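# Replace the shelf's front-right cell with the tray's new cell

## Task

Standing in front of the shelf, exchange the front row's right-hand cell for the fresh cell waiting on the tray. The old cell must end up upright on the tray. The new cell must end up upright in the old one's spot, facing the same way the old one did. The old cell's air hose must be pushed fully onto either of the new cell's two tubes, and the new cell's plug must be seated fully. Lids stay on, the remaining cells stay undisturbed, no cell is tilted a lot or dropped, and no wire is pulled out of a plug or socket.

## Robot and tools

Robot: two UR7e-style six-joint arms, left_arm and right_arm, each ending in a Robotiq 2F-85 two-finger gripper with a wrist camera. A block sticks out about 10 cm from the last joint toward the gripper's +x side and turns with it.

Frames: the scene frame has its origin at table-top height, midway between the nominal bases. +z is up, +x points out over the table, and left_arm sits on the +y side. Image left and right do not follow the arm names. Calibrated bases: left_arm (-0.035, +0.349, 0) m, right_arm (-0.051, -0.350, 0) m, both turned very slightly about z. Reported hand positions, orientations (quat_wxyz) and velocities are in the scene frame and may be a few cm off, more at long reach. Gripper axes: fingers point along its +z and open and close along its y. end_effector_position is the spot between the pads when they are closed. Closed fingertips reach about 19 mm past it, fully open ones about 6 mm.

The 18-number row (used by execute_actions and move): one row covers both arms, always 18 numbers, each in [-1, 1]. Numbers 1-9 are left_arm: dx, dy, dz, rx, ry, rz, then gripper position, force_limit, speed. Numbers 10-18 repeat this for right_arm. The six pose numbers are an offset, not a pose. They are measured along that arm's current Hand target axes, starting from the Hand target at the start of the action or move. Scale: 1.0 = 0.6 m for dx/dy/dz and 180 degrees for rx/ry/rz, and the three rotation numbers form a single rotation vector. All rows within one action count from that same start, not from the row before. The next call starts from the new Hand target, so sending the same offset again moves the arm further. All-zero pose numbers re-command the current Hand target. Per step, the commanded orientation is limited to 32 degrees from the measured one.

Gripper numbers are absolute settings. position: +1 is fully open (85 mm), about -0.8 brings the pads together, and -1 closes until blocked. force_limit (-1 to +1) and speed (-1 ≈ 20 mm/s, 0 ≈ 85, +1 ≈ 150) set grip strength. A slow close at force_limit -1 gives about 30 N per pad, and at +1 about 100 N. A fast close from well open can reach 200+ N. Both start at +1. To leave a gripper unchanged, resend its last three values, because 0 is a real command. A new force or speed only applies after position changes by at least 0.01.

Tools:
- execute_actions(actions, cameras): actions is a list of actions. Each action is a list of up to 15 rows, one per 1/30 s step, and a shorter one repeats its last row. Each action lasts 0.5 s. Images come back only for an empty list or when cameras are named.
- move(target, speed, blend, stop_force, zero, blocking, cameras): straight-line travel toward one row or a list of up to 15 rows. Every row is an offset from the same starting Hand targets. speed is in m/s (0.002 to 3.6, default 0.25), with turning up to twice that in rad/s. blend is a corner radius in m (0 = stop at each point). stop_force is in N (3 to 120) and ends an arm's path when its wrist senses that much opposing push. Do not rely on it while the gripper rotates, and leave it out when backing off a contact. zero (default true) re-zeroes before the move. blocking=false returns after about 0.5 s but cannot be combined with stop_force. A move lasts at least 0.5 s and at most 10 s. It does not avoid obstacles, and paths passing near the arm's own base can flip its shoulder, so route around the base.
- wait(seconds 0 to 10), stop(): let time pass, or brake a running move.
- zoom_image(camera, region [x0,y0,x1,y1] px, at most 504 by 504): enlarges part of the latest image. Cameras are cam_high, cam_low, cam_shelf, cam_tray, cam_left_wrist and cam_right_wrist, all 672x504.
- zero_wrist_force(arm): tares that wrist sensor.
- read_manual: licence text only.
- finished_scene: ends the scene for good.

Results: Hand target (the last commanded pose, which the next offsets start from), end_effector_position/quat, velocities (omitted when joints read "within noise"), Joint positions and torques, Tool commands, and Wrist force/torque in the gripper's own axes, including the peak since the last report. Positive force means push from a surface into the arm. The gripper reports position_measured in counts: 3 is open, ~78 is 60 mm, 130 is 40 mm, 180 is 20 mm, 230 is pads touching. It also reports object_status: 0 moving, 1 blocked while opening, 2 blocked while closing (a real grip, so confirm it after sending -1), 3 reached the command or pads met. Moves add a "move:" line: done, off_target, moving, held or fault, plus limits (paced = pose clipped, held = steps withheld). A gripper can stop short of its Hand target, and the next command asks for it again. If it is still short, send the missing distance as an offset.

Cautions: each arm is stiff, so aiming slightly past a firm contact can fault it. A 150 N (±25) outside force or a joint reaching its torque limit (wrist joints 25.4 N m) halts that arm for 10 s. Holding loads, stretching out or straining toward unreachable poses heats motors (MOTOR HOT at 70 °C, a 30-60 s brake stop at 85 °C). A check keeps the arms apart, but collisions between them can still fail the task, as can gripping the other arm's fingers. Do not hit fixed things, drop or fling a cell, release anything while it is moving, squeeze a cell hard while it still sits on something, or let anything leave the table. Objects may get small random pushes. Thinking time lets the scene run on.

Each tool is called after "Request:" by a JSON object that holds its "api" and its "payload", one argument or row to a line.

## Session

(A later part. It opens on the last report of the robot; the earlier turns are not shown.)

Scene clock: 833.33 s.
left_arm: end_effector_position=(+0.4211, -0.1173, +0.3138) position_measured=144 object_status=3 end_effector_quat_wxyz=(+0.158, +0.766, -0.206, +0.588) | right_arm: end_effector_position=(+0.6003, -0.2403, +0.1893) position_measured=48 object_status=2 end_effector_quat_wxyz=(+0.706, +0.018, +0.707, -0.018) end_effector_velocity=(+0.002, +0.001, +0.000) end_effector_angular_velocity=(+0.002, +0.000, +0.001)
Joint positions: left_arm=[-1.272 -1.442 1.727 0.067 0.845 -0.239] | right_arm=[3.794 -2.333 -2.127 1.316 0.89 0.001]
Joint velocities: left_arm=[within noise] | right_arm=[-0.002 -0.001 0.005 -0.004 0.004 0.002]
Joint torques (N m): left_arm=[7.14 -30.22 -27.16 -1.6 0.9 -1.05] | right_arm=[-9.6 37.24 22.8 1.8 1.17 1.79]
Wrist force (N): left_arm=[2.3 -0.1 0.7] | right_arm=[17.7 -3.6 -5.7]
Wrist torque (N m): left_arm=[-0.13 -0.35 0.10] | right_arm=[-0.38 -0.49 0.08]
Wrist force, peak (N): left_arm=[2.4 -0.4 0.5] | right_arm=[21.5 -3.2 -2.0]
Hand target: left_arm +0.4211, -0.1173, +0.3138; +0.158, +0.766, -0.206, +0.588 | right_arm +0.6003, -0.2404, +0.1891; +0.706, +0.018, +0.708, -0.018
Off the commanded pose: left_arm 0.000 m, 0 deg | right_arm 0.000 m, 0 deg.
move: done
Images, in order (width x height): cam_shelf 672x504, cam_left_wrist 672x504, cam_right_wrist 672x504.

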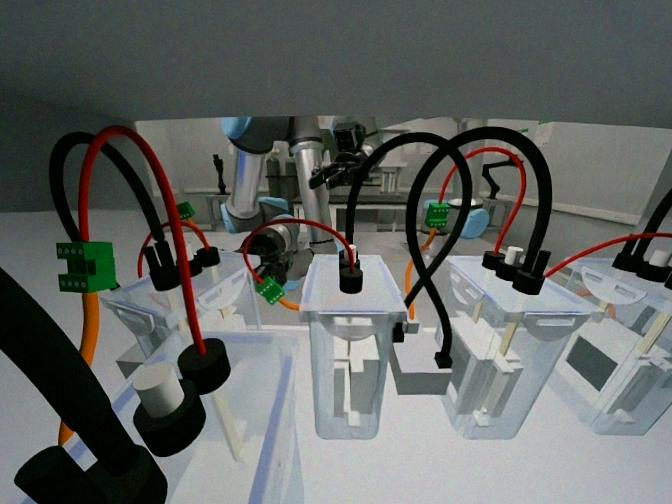

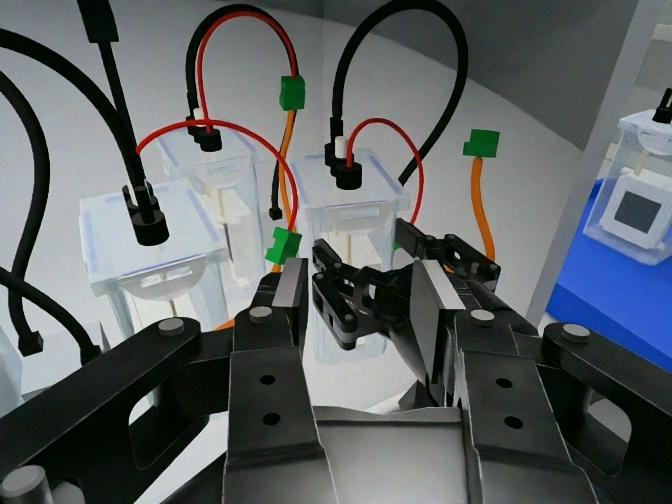

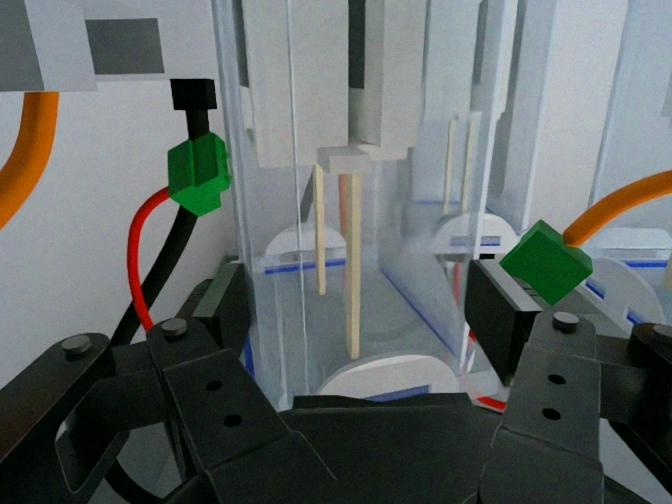

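Request:
{"api": "move", "payload": {
  "target": [0,0,0,0,0,0,-0.12,-0.6,-1,-0.0,0,-0.14,0,0,0,-1,0.1,-1],
  "speed": 0.06,
  "stop_force": 20,
  "cameras": ["cam_right_wrist","cam_left_wrist","cam_shelf","cam_high"]
}}

Scene clock: 842.63 s.
left_arm: end_effector_position=(+0.4211, -0.1173, +0.3138) position_measured=144 object_status=3 end_effector_quat_wxyz=(+0.158, +0.766, -0.206, +0.588) | right_arm: end_effector_position=(+0.5164, -0.2361, +0.1893) position_measured=231 object_status=0 end_effector_quat_wxyz=(+0.706, +0.018, +0.708, -0.018)
Joint positions: left_arm=[-1.272 -1.442 1.727 0.067 0.845 -0.239] | right_arm=[3.96 -2.293 -2.349 1.498 0.724 0.001]
Joint torques (N m): left_arm=[7.52 -29.46 -26.38 -1.48 0.76 -0.88] | right_arm=[-8.57 23.06 15.2 2.22 -1.11 -1.75]
Wrist force (N): left_arm=[2.3 -0.2 0.2] | right_arm=[5.3 -2.9 -4.7]
Wrist torque (N m): left_arm=[-0.15 -0.35 0.10] | right_arm=[-0.35 -0.59 -0.21]
Wrist force, peak (N): left_arm=[2.5 -0.2 0.3] | right_arm=[22.6 -2.6 -1.0]
Hand target: left_arm +0.4211, -0.1173, +0.3138; +0.158, +0.766, -0.206, +0.588 | right_arm +0.5164, -0.2361, +0.1893; +0.706, +0.018, +0.708, -0.018
Off the commanded pose: left_arm 0.000 m, 0 deg | right_arm 0.000 m, 0 deg.
move: done
Images, in order (width x height): cam_high 672x504, cam_shelf 672x504, cam_left_wrist 672x504, cam_right_wrist 672x504.

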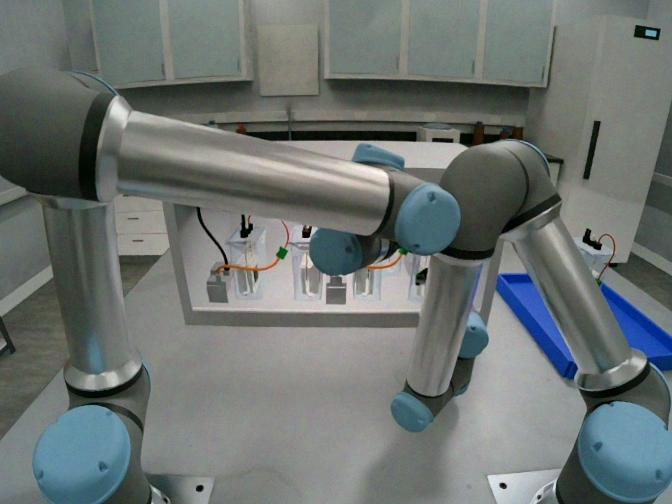

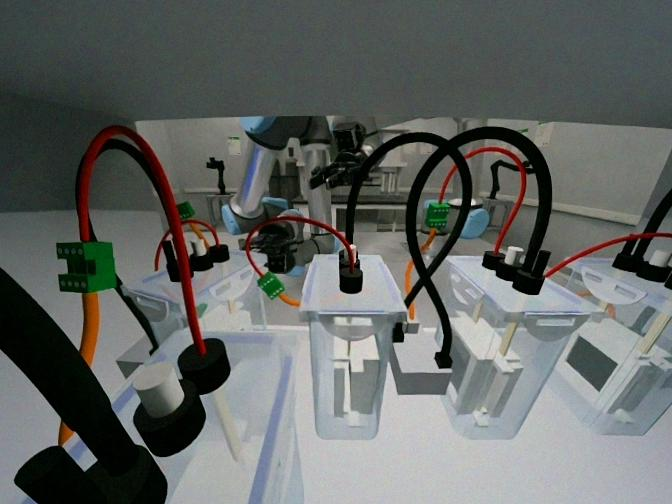

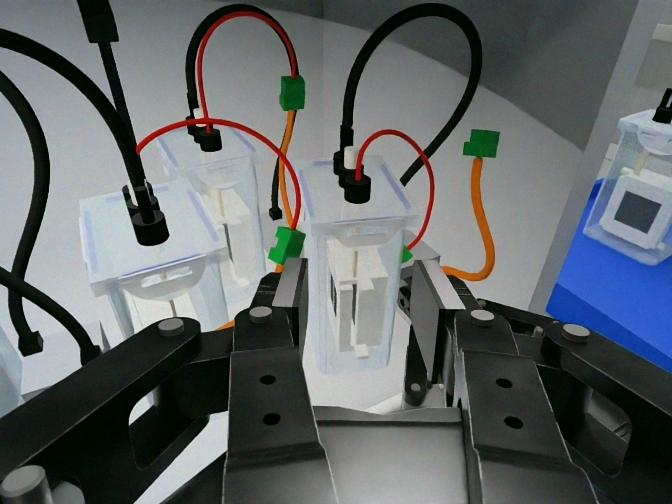

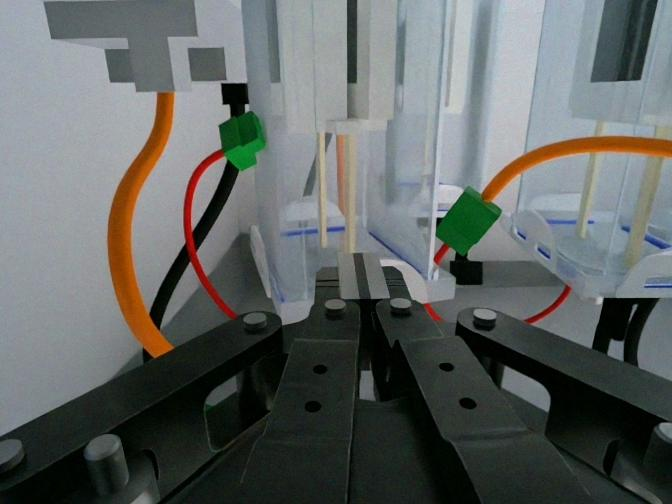

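Request:
{"api": "zoom_image", "payload": {
  "camera": "cam_left_wrist",
  "region": [280, 110, 440, 270]
}}

Request:
{"api": "zoom_image", "payload": {
  "camera": "cam_right_wrist",
  "region": [180, 60, 500, 340]
}}

Scaled by 3.150 from the camera's 672x504 image, which has a finer 960x720 frame.

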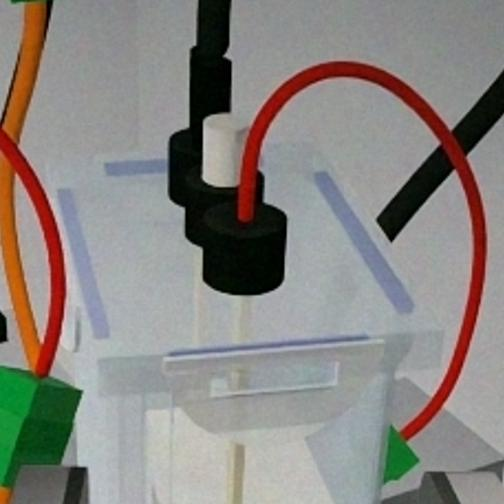

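Scaled by 1.575 from the camera's 672x504 image, which has a finer 960x720 frame.

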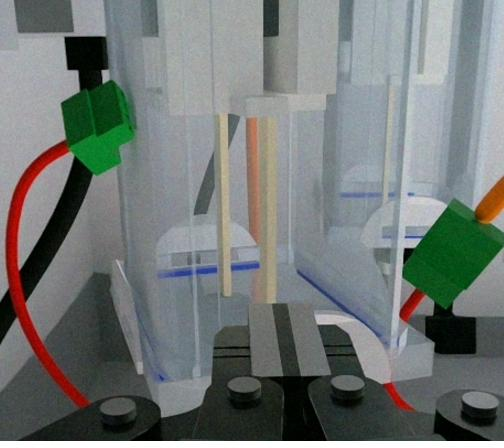

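Request:
{"api": "move", "payload": {
  "target": [
    [-0.0173,-0.1155,-0.0644,0,0,0,-0.12,-0.6,-1,0,0,-0.079,0,0,0,-1,0.1,-1],
    [-0.0173,-0.1155,-0.0644,0,0,0,-0.12,-0.6,-1,-0.0083,0.0477,-0.079,0.0889,0.0667,0.0093,-1,0.1,-1],
    [-0.0173,-0.1155,-0.0644,0,0,0,-0.12,-0.6,-1,-0.0083,0.0477,-0.079,0.0889,0.0667,0.0093,1,0.1,0]
  ],
  "speed": 0.2,
  "cameras": ["cam_right_wrist","cam_left_wrist"]
}}

Request:
{"api": "zoom_image", "payload": {
  "camera": "cam_right_wrist",
  "region": [200, 0, 560, 320]
}}

Request:
{"api": "zoom_image", "payload": {
  "camera": "cam_left_wrist",
  "region": [330, 110, 530, 310]
}}

Scene clock: 903.40 s.
left_arm: end_effector_position=(+0.4212, -0.0373, +0.3138) position_measured=144 object_status=3 end_effector_quat_wxyz=(+0.158, +0.766, -0.206, +0.588) | right_arm: end_effector_position=(+0.4706, -0.2051, +0.1943) position_measured=3 object_status=0 end_effector_quat_wxyz=(+0.619, +0.128, +0.768, -0.104)
Joint positions: left_arm=[-1.202 -1.601 1.893 0.04 0.911 -0.209] | right_arm=[4.213 -1.939 -2.487 0.436 0.285 0.827]
Joint torques (N m): left_arm=[8.94 -27.47 -13.14 0.49 0.87 -0.83] | right_arm=[9.18 14.92 20.68 4.47 -3.2 -1.97]
Wrist force (N): left_arm=[2.2 -0.3 0.1] | right_arm=[5.2 -3.2 -3.9]
Wrist torque (N m): left_arm=[-0.17 -0.34 -0.02] | right_arm=[-0.40 -0.57 -0.10]
Wrist force, peak (N): left_arm=[2.6 2.1 1.6] | right_arm=[5.5 -3.2 -6.2]
Hand target: left_arm +0.4212, -0.0373, +0.3138; +0.158, +0.766, -0.206, +0.588 | right_arm +0.4706, -0.2051, +0.1943; +0.619, +0.128, +0.768, -0.104
Off the commanded pose: left_arm 0.000 m, 0 deg | right_arm 0.000 m, 0 deg.
move: done
Images, in order (width x height): cam_left_wrist 672x504, cam_right_wrist 672x504.

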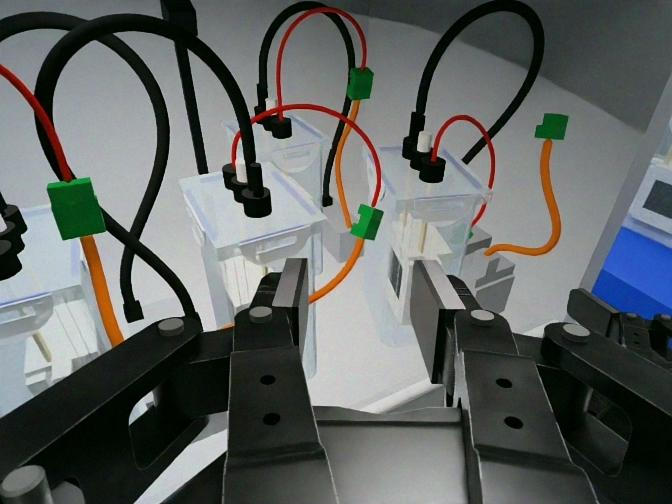

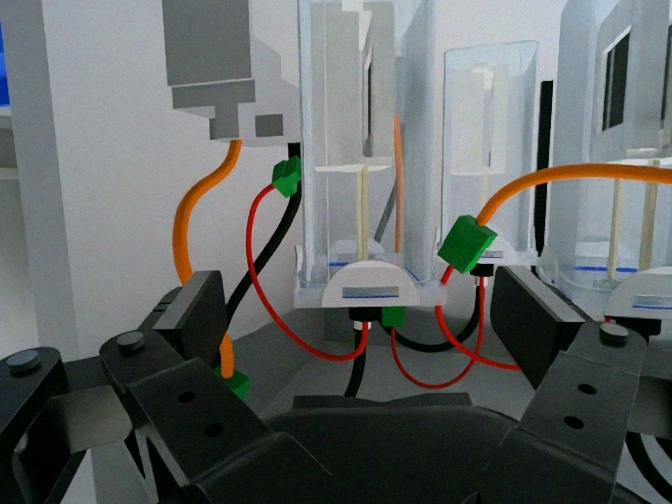

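Scaled by 1.400 from the camera's 672x504 image, which has a finer 960x720 frame.

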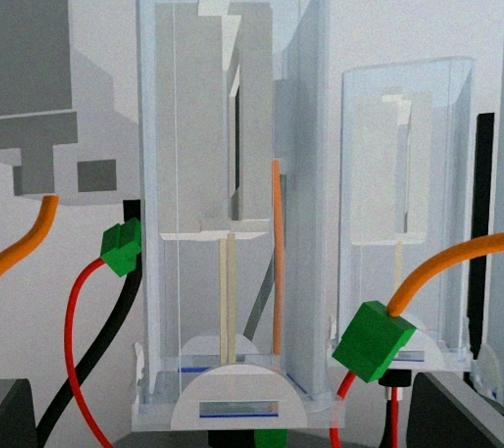

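Scaled by 2.520 from the camera's 672x504 image, which has a finer 960x720 frame.

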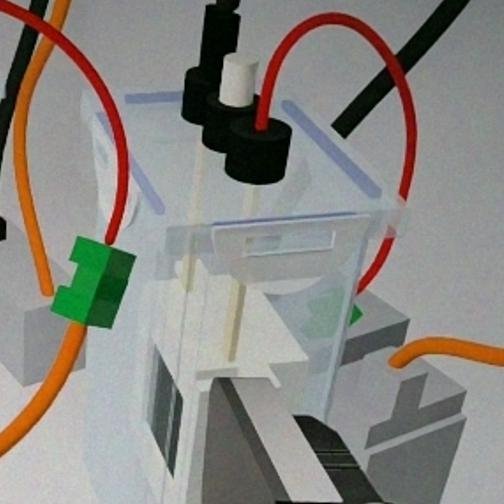

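Request:
{"api": "move", "payload": {
  "target": [0,0,0,0,0,0,-0.12,-0.6,-1,-0.0073,0.0193,0.153,0,0,0,1,0.1,0],
  "speed": 0.12,
  "cameras": ["cam_right_wrist","cam_left_wrist"]
}}

Request:
{"api": "zoom_image", "payload": {
  "camera": "cam_right_wrist",
  "region": [120, 0, 560, 400]
}}

Request:
{"api": "zoom_image", "payload": {
  "camera": "cam_left_wrist",
  "region": [330, 110, 530, 310]
}}

Scene clock: 923.67 s.
left_arm: end_effector_position=(+0.4212, -0.0373, +0.3138) position_measured=144 object_status=3 end_effector_quat_wxyz=(+0.158, +0.766, -0.206, +0.588) | right_arm: end_effector_position=(+0.5600, -0.2236, +0.1792) position_measured=3 object_status=3 end_effector_quat_wxyz=(+0.619, +0.128, +0.768, -0.104)
Joint positions: left_arm=[-1.202 -1.601 1.893 0.04 0.911 -0.209] | right_arm=[3.989 -2.155 -2.232 0.753 0.463 0.445]
Joint torques (N m): left_arm=[8.34 -27.72 -13.24 0.49 0.92 -0.38] | right_arm=[-7.36 42.16 13.17 0.23 -0.25 0.16]
Wrist force (N): left_arm=[2.3 -0.2 0.5] | right_arm=[5.1 -2.9 -4.3]
Wrist torque (N m): left_arm=[-0.16 -0.36 -0.02] | right_arm=[-0.39 -0.60 -0.22]
Wrist force, peak (N): left_arm=[2.5 -0.4 0.6] | right_arm=[5.4 -3.5 -6.0]
Hand target: left_arm +0.4212, -0.0373, +0.3138; +0.158, +0.766, -0.206, +0.588 | right_arm +0.5601, -0.2236, +0.1792; +0.619, +0.128, +0.768, -0.104
Off the commanded pose: left_arm 0.000 m, 0 deg | right_arm 0.000 m, 0 deg.
move: done
Images, in order (width x height): cam_left_wrist 672x504, cam_right_wrist 672x504.

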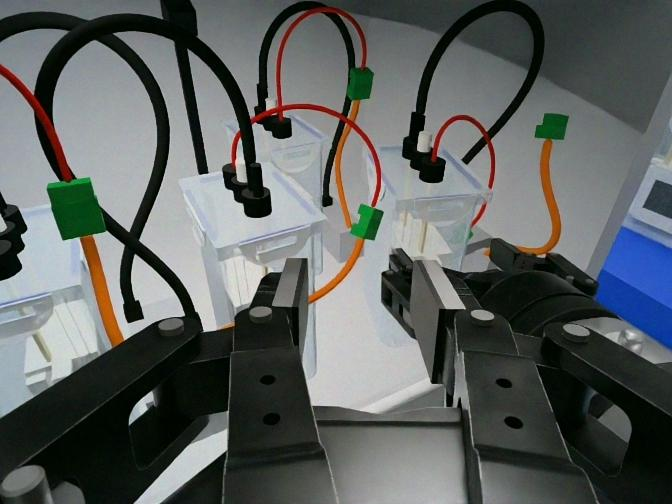

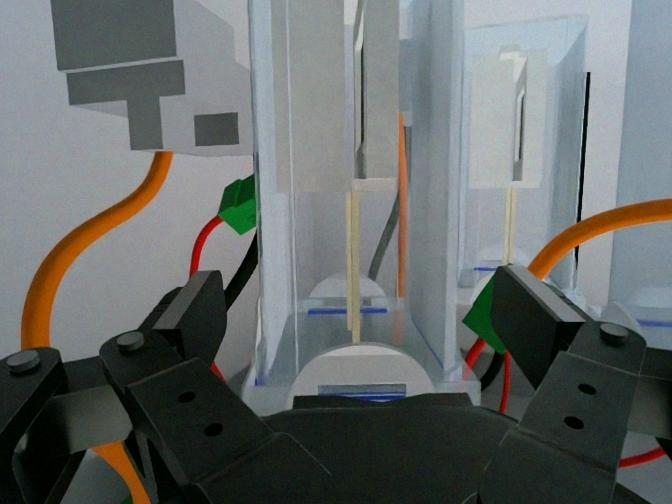

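Scaled by 1.145 from the camera's 672x504 image, which has a finer 960x720 frame.

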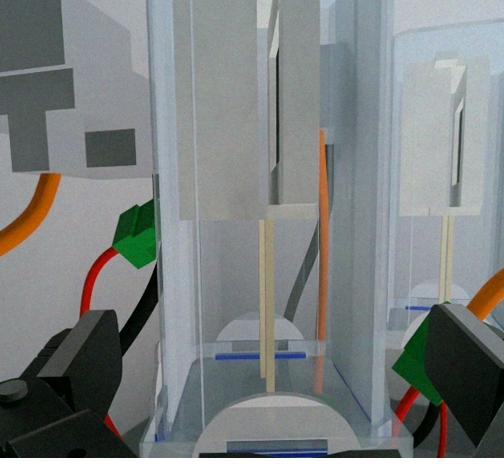

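Scaled by 2.520 from the camera's 672x504 image, which has a finer 960x720 frame.

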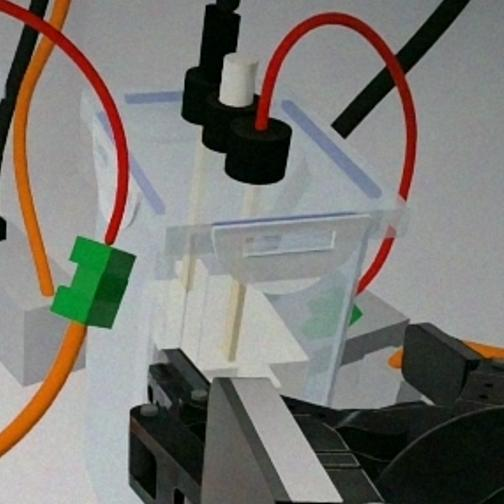

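Request:
{"api": "move", "payload": {
  "target": [0,0,0,0,0,0,-0.12,-0.6,-1,-0.0228,0.001,0.1047,0,0,0,1,0.1,0],
  "speed": 0.05,
  "stop_force": 5,
  "cameras": ["cam_right_wrist","cam_left_wrist"]
}}

Request:
{"api": "zoom_image", "payload": {
  "camera": "cam_right_wrist",
  "region": [120, 0, 560, 400]
}}

Request:
{"api": "zoom_image", "payload": {
  "camera": "cam_left_wrist",
  "region": [330, 110, 530, 310]
}}

Scene clock: 934.93 s.
left_arm: end_effector_position=(+0.4212, -0.0373, +0.3138) position_measured=144 object_status=3 end_effector_quat_wxyz=(+0.158, +0.766, -0.206, +0.588) | right_arm: end_effector_position=(+0.6210, -0.2440, +0.1794) position_measured=3 object_status=3 end_effector_quat_wxyz=(+0.619, +0.128, +0.768, -0.104)
Joint positions: left_arm=[-1.202 -1.601 1.893 0.04 0.911 -0.209] | right_arm=[3.857 -2.223 -2.073 0.761 0.582 0.332]
Joint torques (N m): left_arm=[8.43 -27.25 -12.98 0.45 0.9 0.41] | right_arm=[8.69 52.56 0.55 3.59 -0.82 2.19]
Wrist force (N): left_arm=[2.2 0.0 0.3] | right_arm=[5.5 -3.4 -4.0]
Wrist torque (N m): left_arm=[-0.13 -0.33 -0.02] | right_arm=[-0.37 -0.67 -0.14]
Wrist force, peak (N): left_arm=[2.6 -0.1 0.6] | right_arm=[5.5 -3.0 -4.9]
Hand target: left_arm +0.4212, -0.0373, +0.3138; +0.158, +0.766, -0.206, +0.588 | right_arm +0.6210, -0.2440, +0.1794; +0.619, +0.128, +0.768, -0.104
Off the commanded pose: left_arm 0.000 m, 0 deg | right_arm 0.000 m, 0 deg.
move: done
Images, in order (width x height): cam_left_wrist 672x504, cam_right_wrist 672x504.

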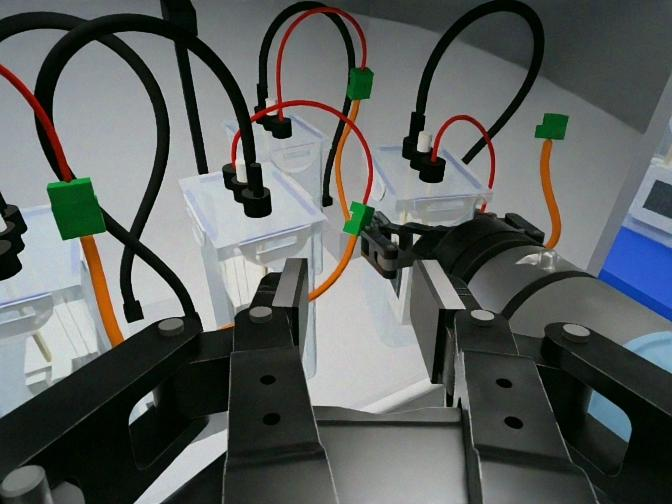

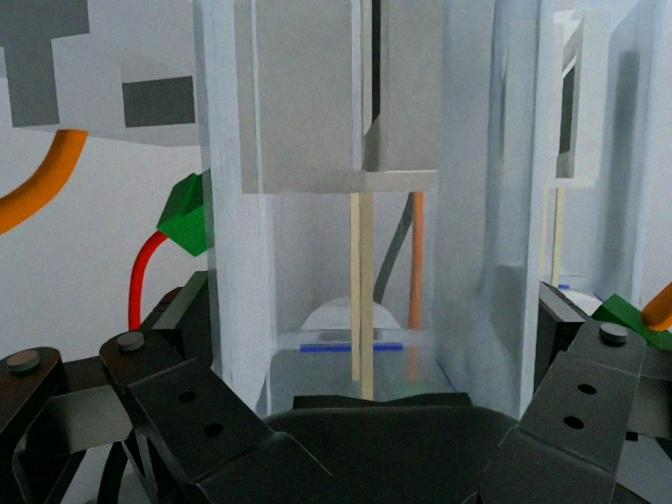

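Scaled by 1.145 from the camera's 672x504 image, which has a finer 960x720 frame.

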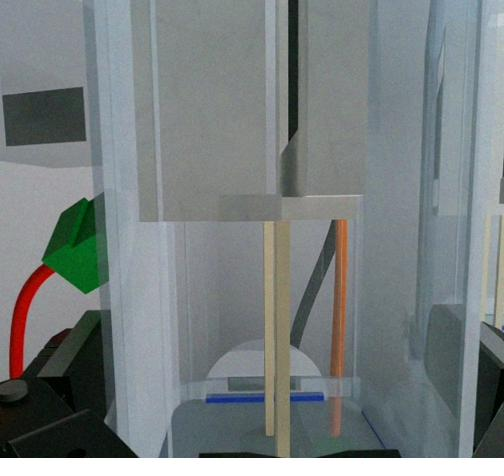

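Scaled by 2.520 from the camera's 672x504 image, which has a finer 960x720 frame.

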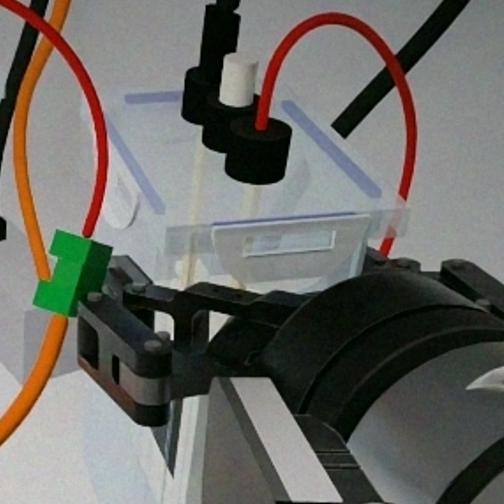

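Request:
{"api": "move", "payload": {
  "target": [0,0,0,0,0,0,-0.12,-0.6,-1,0,0,0,0,0,0,-1,0.5,-1],
  "cameras": ["cam_right_wrist","cam_left_wrist"]
}}

Request:
{"api": "wait", "payload": {
  "seconds": 0.5,
  "cameras": ["cam_right_wrist","cam_left_wrist"]
}}

Scene clock: 939.77 s.
left_arm: end_effector_position=(+0.4212, -0.0373, +0.3138) position_measured=144 object_status=3 end_effector_quat_wxyz=(+0.158, +0.766, -0.206, +0.588) | right_arm: end_effector_position=(+0.6210, -0.2440, +0.1794) position_measured=25 object_status=0 end_effector_quat_wxyz=(+0.619, +0.128, +0.768, -0.104)
Joint positions: left_arm=[-1.202 -1.601 1.893 0.04 0.911 -0.209] | right_arm=[3.858 -2.223 -2.073 0.761 0.582 0.332]
Joint torques (N m): left_arm=[8.02 -27.07 -13.46 0.4 0.96 0.52] | right_arm=[-1.49 48.62 1.42 3.29 -2.08 1.97]
Wrist force (N): left_arm=[2.3 -0.2 0.2] | right_arm=[2.0 -2.5 -10.0]
Wrist torque (N m): left_arm=[-0.16 -0.36 -0.02] | right_arm=[-0.33 -0.58 -0.20]
Wrist force, peak (N): left_arm=[2.6 -0.2 0.5] | right_arm=[1.8 -2.8 -10.2]
Hand target: left_arm +0.4212, -0.0373, +0.3138; +0.158, +0.766, -0.206, +0.588 | right_arm +0.6210, -0.2440, +0.1794; +0.619, +0.128, +0.768, -0.104
Off the commanded pose: left_arm 0.000 m, 0 deg | right_arm 0.000 m, 0 deg.
move: done
Images, in order (width x height): cam_left_wrist 672x504, cam_right_wrist 672x504.

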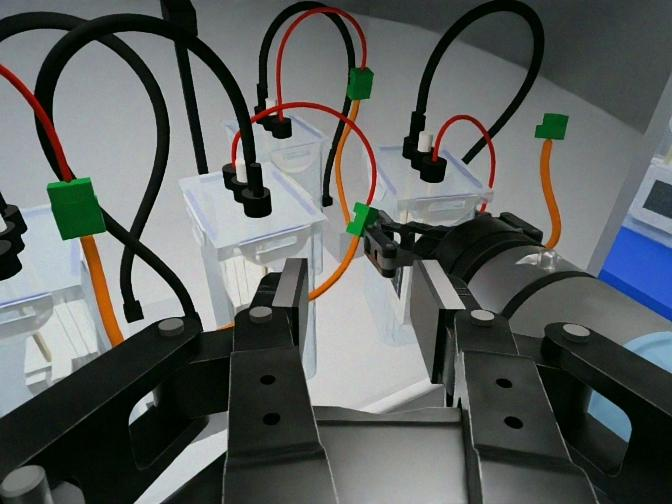

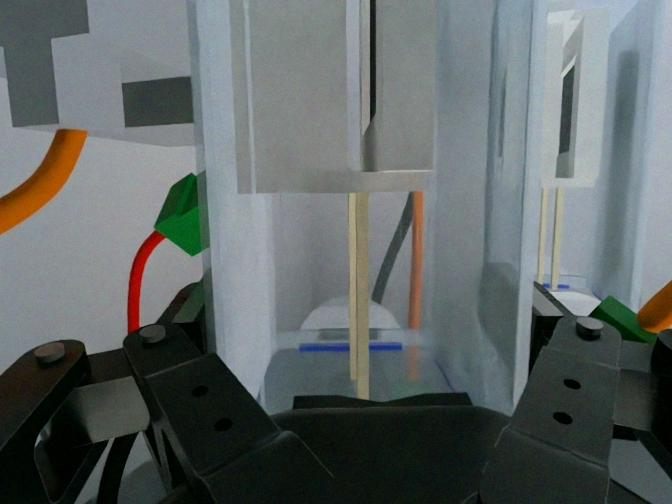

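Scene clock: 940.27 s.
left_arm: end_effector_position=(+0.4212, -0.0373, +0.3138) position_measured=144 object_status=3 end_effector_quat_wxyz=(+0.158, +0.766, -0.206, +0.588) | right_arm: end_effector_position=(+0.6210, -0.2440, +0.1794) position_measured=25 object_status=2 end_effector_quat_wxyz=(+0.619, +0.128, +0.768, -0.104)
Joint positions: left_arm=[-1.202 -1.601 1.893 0.04 0.911 -0.209] | right_arm=[3.858 -2.223 -2.073 0.761 0.582 0.332]
Joint torques (N m): left_arm=[7.54 -27.47 -12.82 0.46 0.91 0.49] | right_arm=[-8.41 46.41 2.24 2.75 -2.24 2.02]
Wrist force (N): left_arm=[2.2 0.0 0.3] | right_arm=[2.2 -2.3 -10.0]
Wrist torque (N m): left_arm=[-0.13 -0.34 -0.02] | right_arm=[-0.36 -0.61 -0.20]
Wrist force, peak (N): left_arm=[2.5 -0.2 0.5] | right_arm=[2.0 -2.2 -10.3]
Hand target: left_arm +0.4212, -0.0373, +0.3138; +0.158, +0.766, -0.206, +0.588 | right_arm +0.6210, -0.2440, +0.1794; +0.619, +0.128, +0.768, -0.104
Tool commands: left_gripper/position=-0.12 left_gripper/force_limit=-0.6 left_gripper/speed=-1.0 right_gripper/position=-1.0 right_gripper/force_limit=+0.5 right_gripper/speed=-1.0
Off the commanded pose: left_arm 0.000 m, 0 deg | right_arm 0.000 m, 0 deg.
wait: 0.50 s; at rest by 0.17 s
Images, in order (width x height): cam_left_wrist 672x504, cam_right_wrist 672x504.

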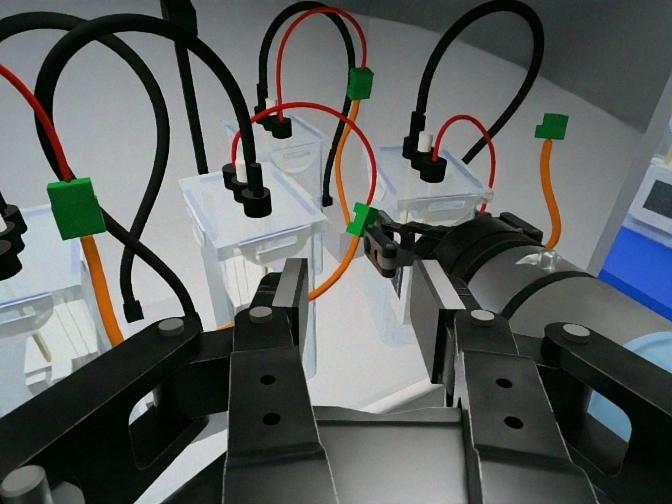

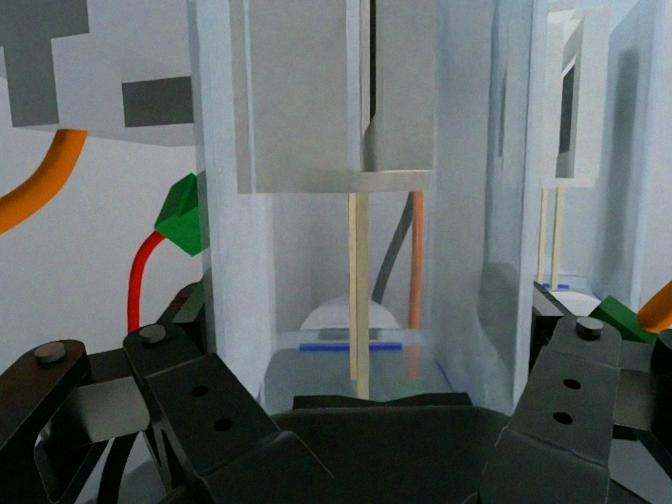

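Request:
{"api": "move", "payload": {
  "target": [0,0,0,0,0,0,-0.12,-0.6,-1,-0.0081,0,-0.0018,0,0,0,-1,0.5,-1],
  "speed": 0.02,
  "cameras": ["cam_right_wrist"]
}}

Scene clock: 943.40 s.
left_arm: end_effector_position=(+0.4212, -0.0373, +0.3138) position_measured=144 object_status=3 end_effector_quat_wxyz=(+0.158, +0.766, -0.206, +0.588) | right_arm: end_effector_position=(+0.6210, -0.2440, +0.1844) position_measured=25 object_status=2 end_effector_quat_wxyz=(+0.619, +0.128, +0.768, -0.104)
Joint positions: left_arm=[-1.202 -1.601 1.893 0.04 0.911 -0.209] | right_arm=[3.857 -2.211 -2.074 0.749 0.582 0.332]
Joint torques (N m): left_arm=[8.27 -27.24 -12.9 0.54 0.96 0.53] | right_arm=[6.34 45.23 7.33 5.41 -3.54 1.89]
Wrist force (N): left_arm=[2.4 -0.1 0.5] | right_arm=[25.1 -3.3 -0.3]
Wrist torque (N m): left_arm=[-0.15 -0.37 -0.02] | right_arm=[-0.40 -0.50 -0.10]
Wrist force, peak (N): left_arm=[2.6 -0.2 0.6] | right_arm=[25.5 -3.5 -0.6]
Hand target: left_arm +0.4212, -0.0373, +0.3138; +0.158, +0.766, -0.206, +0.588 | right_arm +0.6210, -0.2440, +0.1843; +0.619, +0.128, +0.768, -0.104
Off the commanded pose: left_arm 0.000 m, 0 deg | right_arm 0.000 m, 0 deg.
move: done
Images, in order (width x height): cam_right_wrist 672x504.

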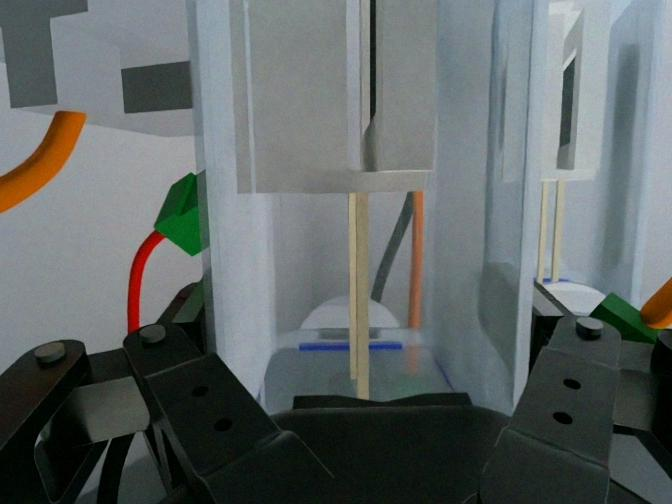

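Request:
{"api": "move", "payload": {
  "target": [0,0,0,0,0,0,-0.12,-0.6,-1,0.0104,-0.0122,-0.0576,-0.0502,0,-0.011,-1,0.5,-1],
  "speed": 0.06,
  "cameras": ["cam_right_wrist","cam_left_wrist"]
}}

Scene clock: 960.77 s.
left_arm: end_effector_position=(+0.4212, -0.0373, +0.3138) position_measured=144 object_status=3 end_effector_quat_wxyz=(+0.158, +0.766, -0.206, +0.588) | right_arm: end_effector_position=(+0.5854, -0.2395, +0.1856) position_measured=25 object_status=2 end_effector_quat_wxyz=(+0.626, +0.065, +0.775, -0.054) end_effector_velocity=(+0.001, +0.000, +0.000) end_effector_angular_velocity=(+0.001, +0.001, -0.004)
Joint positions: left_arm=[-1.202 -1.601 1.893 0.04 0.911 -0.209] | right_arm=[3.864 -2.16 -2.218 0.913 0.728 0.243]
Joint velocities: left_arm=[within noise] | right_arm=[0 -0.001 0.004 -0.005 -0.003 0.004]
Joint torques (N m): left_arm=[8.44 -27.19 -13.31 0.39 0.86 0.51] | right_arm=[4.26 36.66 29.14 3.81 -3.2 2.13]
Wrist force (N): left_arm=[2.3 -0.3 0.4] | right_arm=[25.3 -3.3 -0.5]
Wrist torque (N m): left_arm=[-0.17 -0.36 -0.02] | right_arm=[-0.46 -0.49 -0.07]
Wrist force, peak (N): left_arm=[2.6 -0.5 0.4] | right_arm=[25.6 -3.0 -0.4]
Hand target: left_arm +0.4212, -0.0373, +0.3138; +0.158, +0.766, -0.206, +0.588 | right_arm +0.5855, -0.2395, +0.1855; +0.626, +0.065, +0.775, -0.054
Off the commanded pose: left_arm 0.000 m, 0 deg | right_arm 0.000 m, 0 deg.
move: done
Images, in order (width x height): cam_left_wrist 672x504, cam_right_wrist 672x504.

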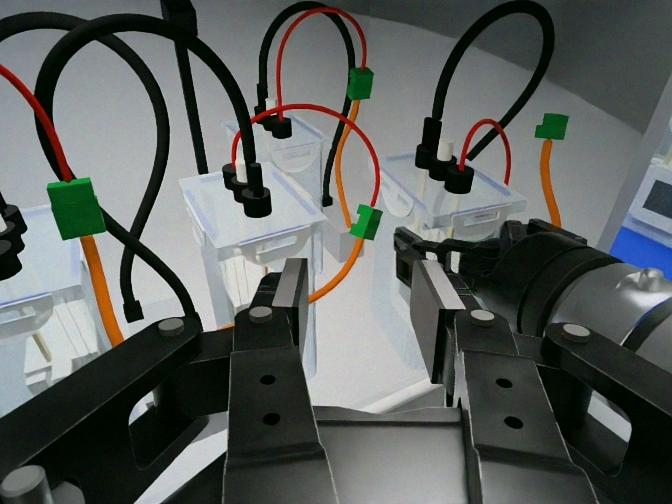

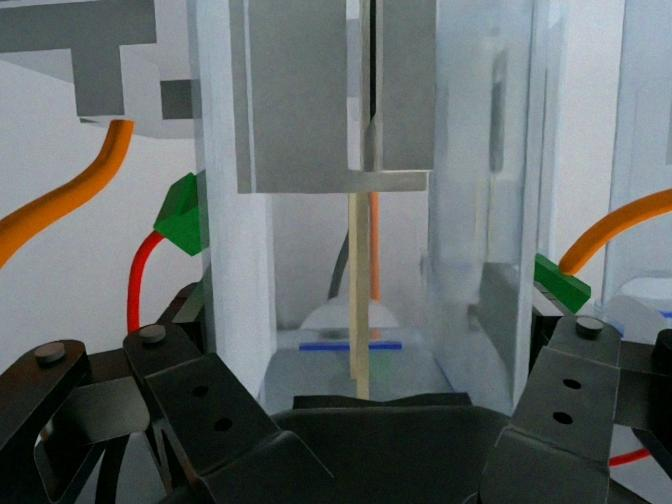

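Request:
{"api": "move", "payload": {
  "target": [0,0,0,0,0,0,-0.12,-0.6,-1,0.0103,-0.0022,-0.0585,-0.0505,0,-0.011,-1,0.5,-1],
  "speed": 0.06,
  "cameras": ["cam_right_wrist","cam_left_wrist","cam_high"]
}}

Request:
{"api": "zoom_image", "payload": {
  "camera": "cam_left_wrist",
  "region": [360, 60, 580, 280]
}}

Scene clock: 966.50 s.
left_arm: end_effector_position=(+0.4212, -0.0373, +0.3138) position_measured=144 object_status=3 end_effector_quat_wxyz=(+0.158, +0.766, -0.206, +0.588) | right_arm: end_effector_position=(+0.5501, -0.2349, +0.1870) position_measured=25 object_status=2 end_effector_quat_wxyz=(+0.628, +0.002, +0.778, -0.003) end_effector_velocity=(+0.001, +0.000, +0.000) end_effector_angular_velocity=(+0.002, +0.001, -0.005)
Joint positions: left_arm=[-1.202 -1.601 1.893 0.04 0.911 -0.209] | right_arm=[3.857 -2.117 -2.346 1.046 0.89 0.174]
Joint velocities: left_arm=[within noise] | right_arm=[0 -0.001 0.003 -0.005 -0.005 0.004]
Joint torques (N m): left_arm=[7.82 -27.19 -13.7 0.49 0.93 0.45] | right_arm=[6.91 15.98 8.75 -2.49 -0.81 1.73]
Wrist force (N): left_arm=[2.2 -0.2 0.5] | right_arm=[-6.2 -2.8 18.0]
Wrist torque (N m): left_arm=[-0.15 -0.33 -0.02] | right_arm=[0.06 -3.28 0.66]
Wrist force, peak (N): left_arm=[2.5 -0.4 0.2] | right_arm=[25.4 -3.3 -0.2]
Hand target: left_arm +0.4212, -0.0373, +0.3138; +0.158, +0.766, -0.206, +0.588 | right_arm +0.5501, -0.2348, +0.1869; +0.628, +0.002, +0.778, -0.003
Off the commanded pose: left_arm 0.000 m, 0 deg | right_arm 0.000 m, 0 deg.
move: done
Images, in order (width x height): cam_high 672x504, cam_left_wrist 672x504, cam_right_wrist 672x504.

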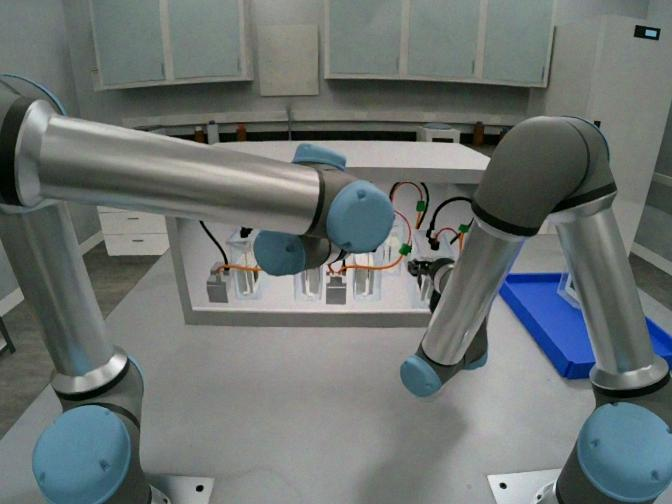

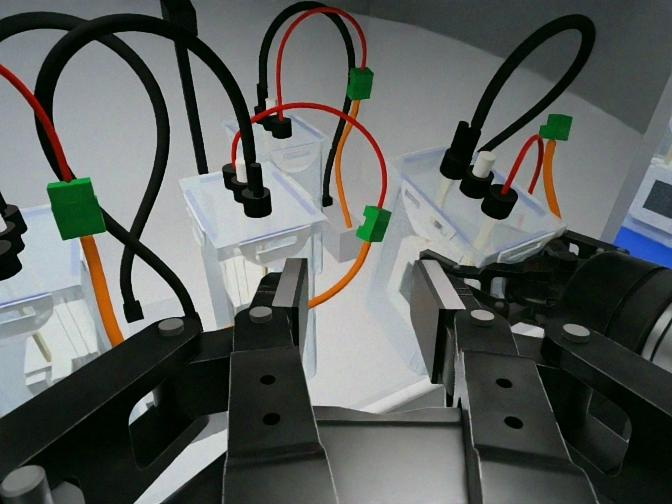

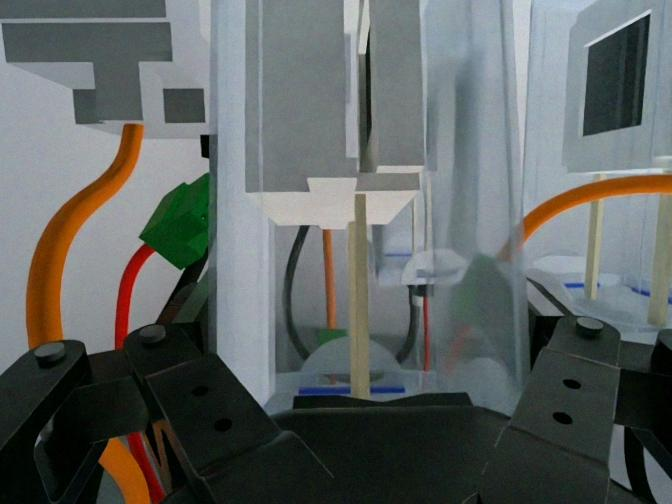

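Scaled by 2.291 from the camera's 672x504 image, which has a finer 960x720 frame.

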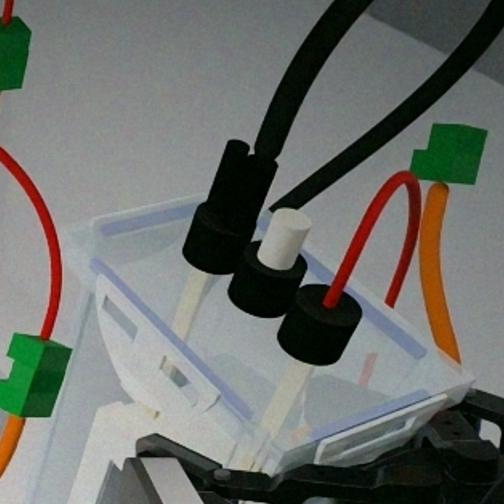

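Request:
{"api": "move", "payload": {
  "target": [0,0,0,0,0,0,-0.12,-0.6,-1,-0.0103,0.0022,0.0585,0.0505,0,0.011,-1,0.5,-1],
  "speed": 0.06,
  "cameras": ["cam_right_wrist","cam_left_wrist","cam_low"]
}}

Request:
{"api": "zoom_image", "payload": {
  "camera": "cam_left_wrist",
  "region": [360, 60, 580, 280]
}}

Request:
{"api": "zoom_image", "payload": {
  "camera": "cam_low",
  "region": [360, 150, 660, 400]
}}

Scene clock: 978.37 s.
left_arm: end_effector_position=(+0.4212, -0.0373, +0.3138) position_measured=144 object_status=3 end_effector_quat_wxyz=(+0.158, +0.766, -0.206, +0.588) | right_arm: end_effector_position=(+0.5858, -0.2336, +0.1854) position_measured=25 object_status=2 end_effector_quat_wxyz=(+0.626, +0.065, +0.775, -0.054)
Joint positions: left_arm=[-1.202 -1.601 1.893 0.04 0.911 -0.209] | right_arm=[3.874 -2.162 -2.212 0.905 0.718 0.248]
Joint torques (N m): left_arm=[8.06 -27.6 -13.03 0.39 0.85 0.47] | right_arm=[1.54 60.32 5.83 7.96 -0.34 -1.9]
Wrist force (N): left_arm=[2.1 -0.2 0.3] | right_arm=[25.4 -3.4 -0.7]
Wrist torque (N m): left_arm=[-0.15 -0.32 -0.02] | right_arm=[-0.47 -0.26 -0.13]
Wrist force, peak (N): left_arm=[2.5 -0.2 0.4] | right_arm=[25.9 -3.4 0.0]
Hand target: left_arm +0.4212, -0.0373, +0.3138; +0.158, +0.766, -0.206, +0.588 | right_arm +0.5858, -0.2337, +0.1855; +0.626, +0.065, +0.775, -0.054
Off the commanded pose: left_arm 0.000 m, 0 deg | right_arm 0.000 m, 0 deg.
move: done
Images, in order (width x height): cam_low 672x504, cam_left_wrist 672x504, cam_right_wrist 672x504.

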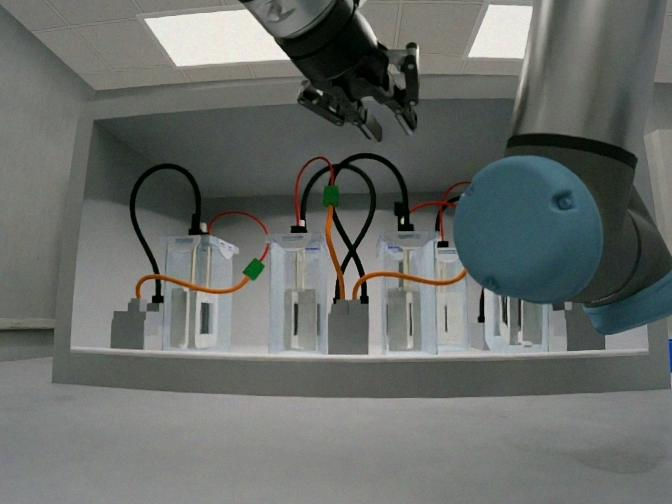

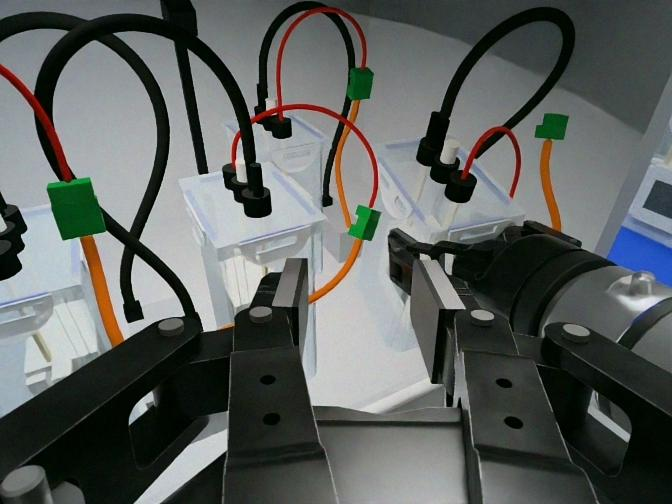

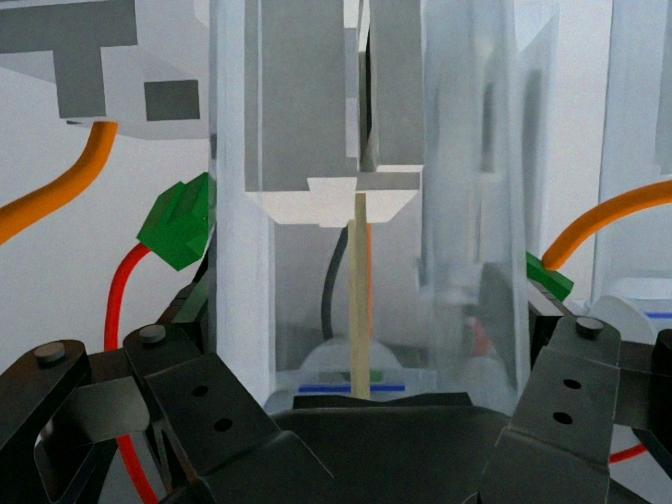

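Scaled by 2.291 from the camera's 672x504 image, which has a finer 960x720 frame.

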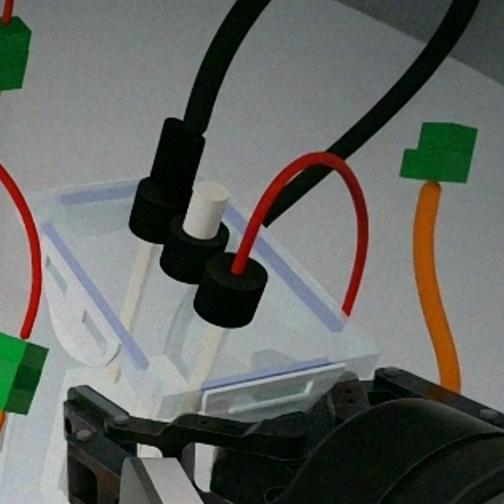

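Scaled by 1.680 from the camera's 672x504 image, which has a finer 960x720 frame.

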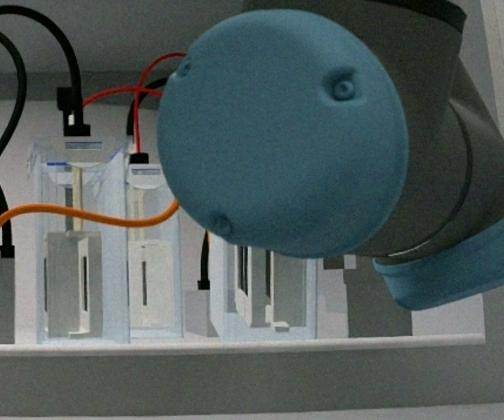

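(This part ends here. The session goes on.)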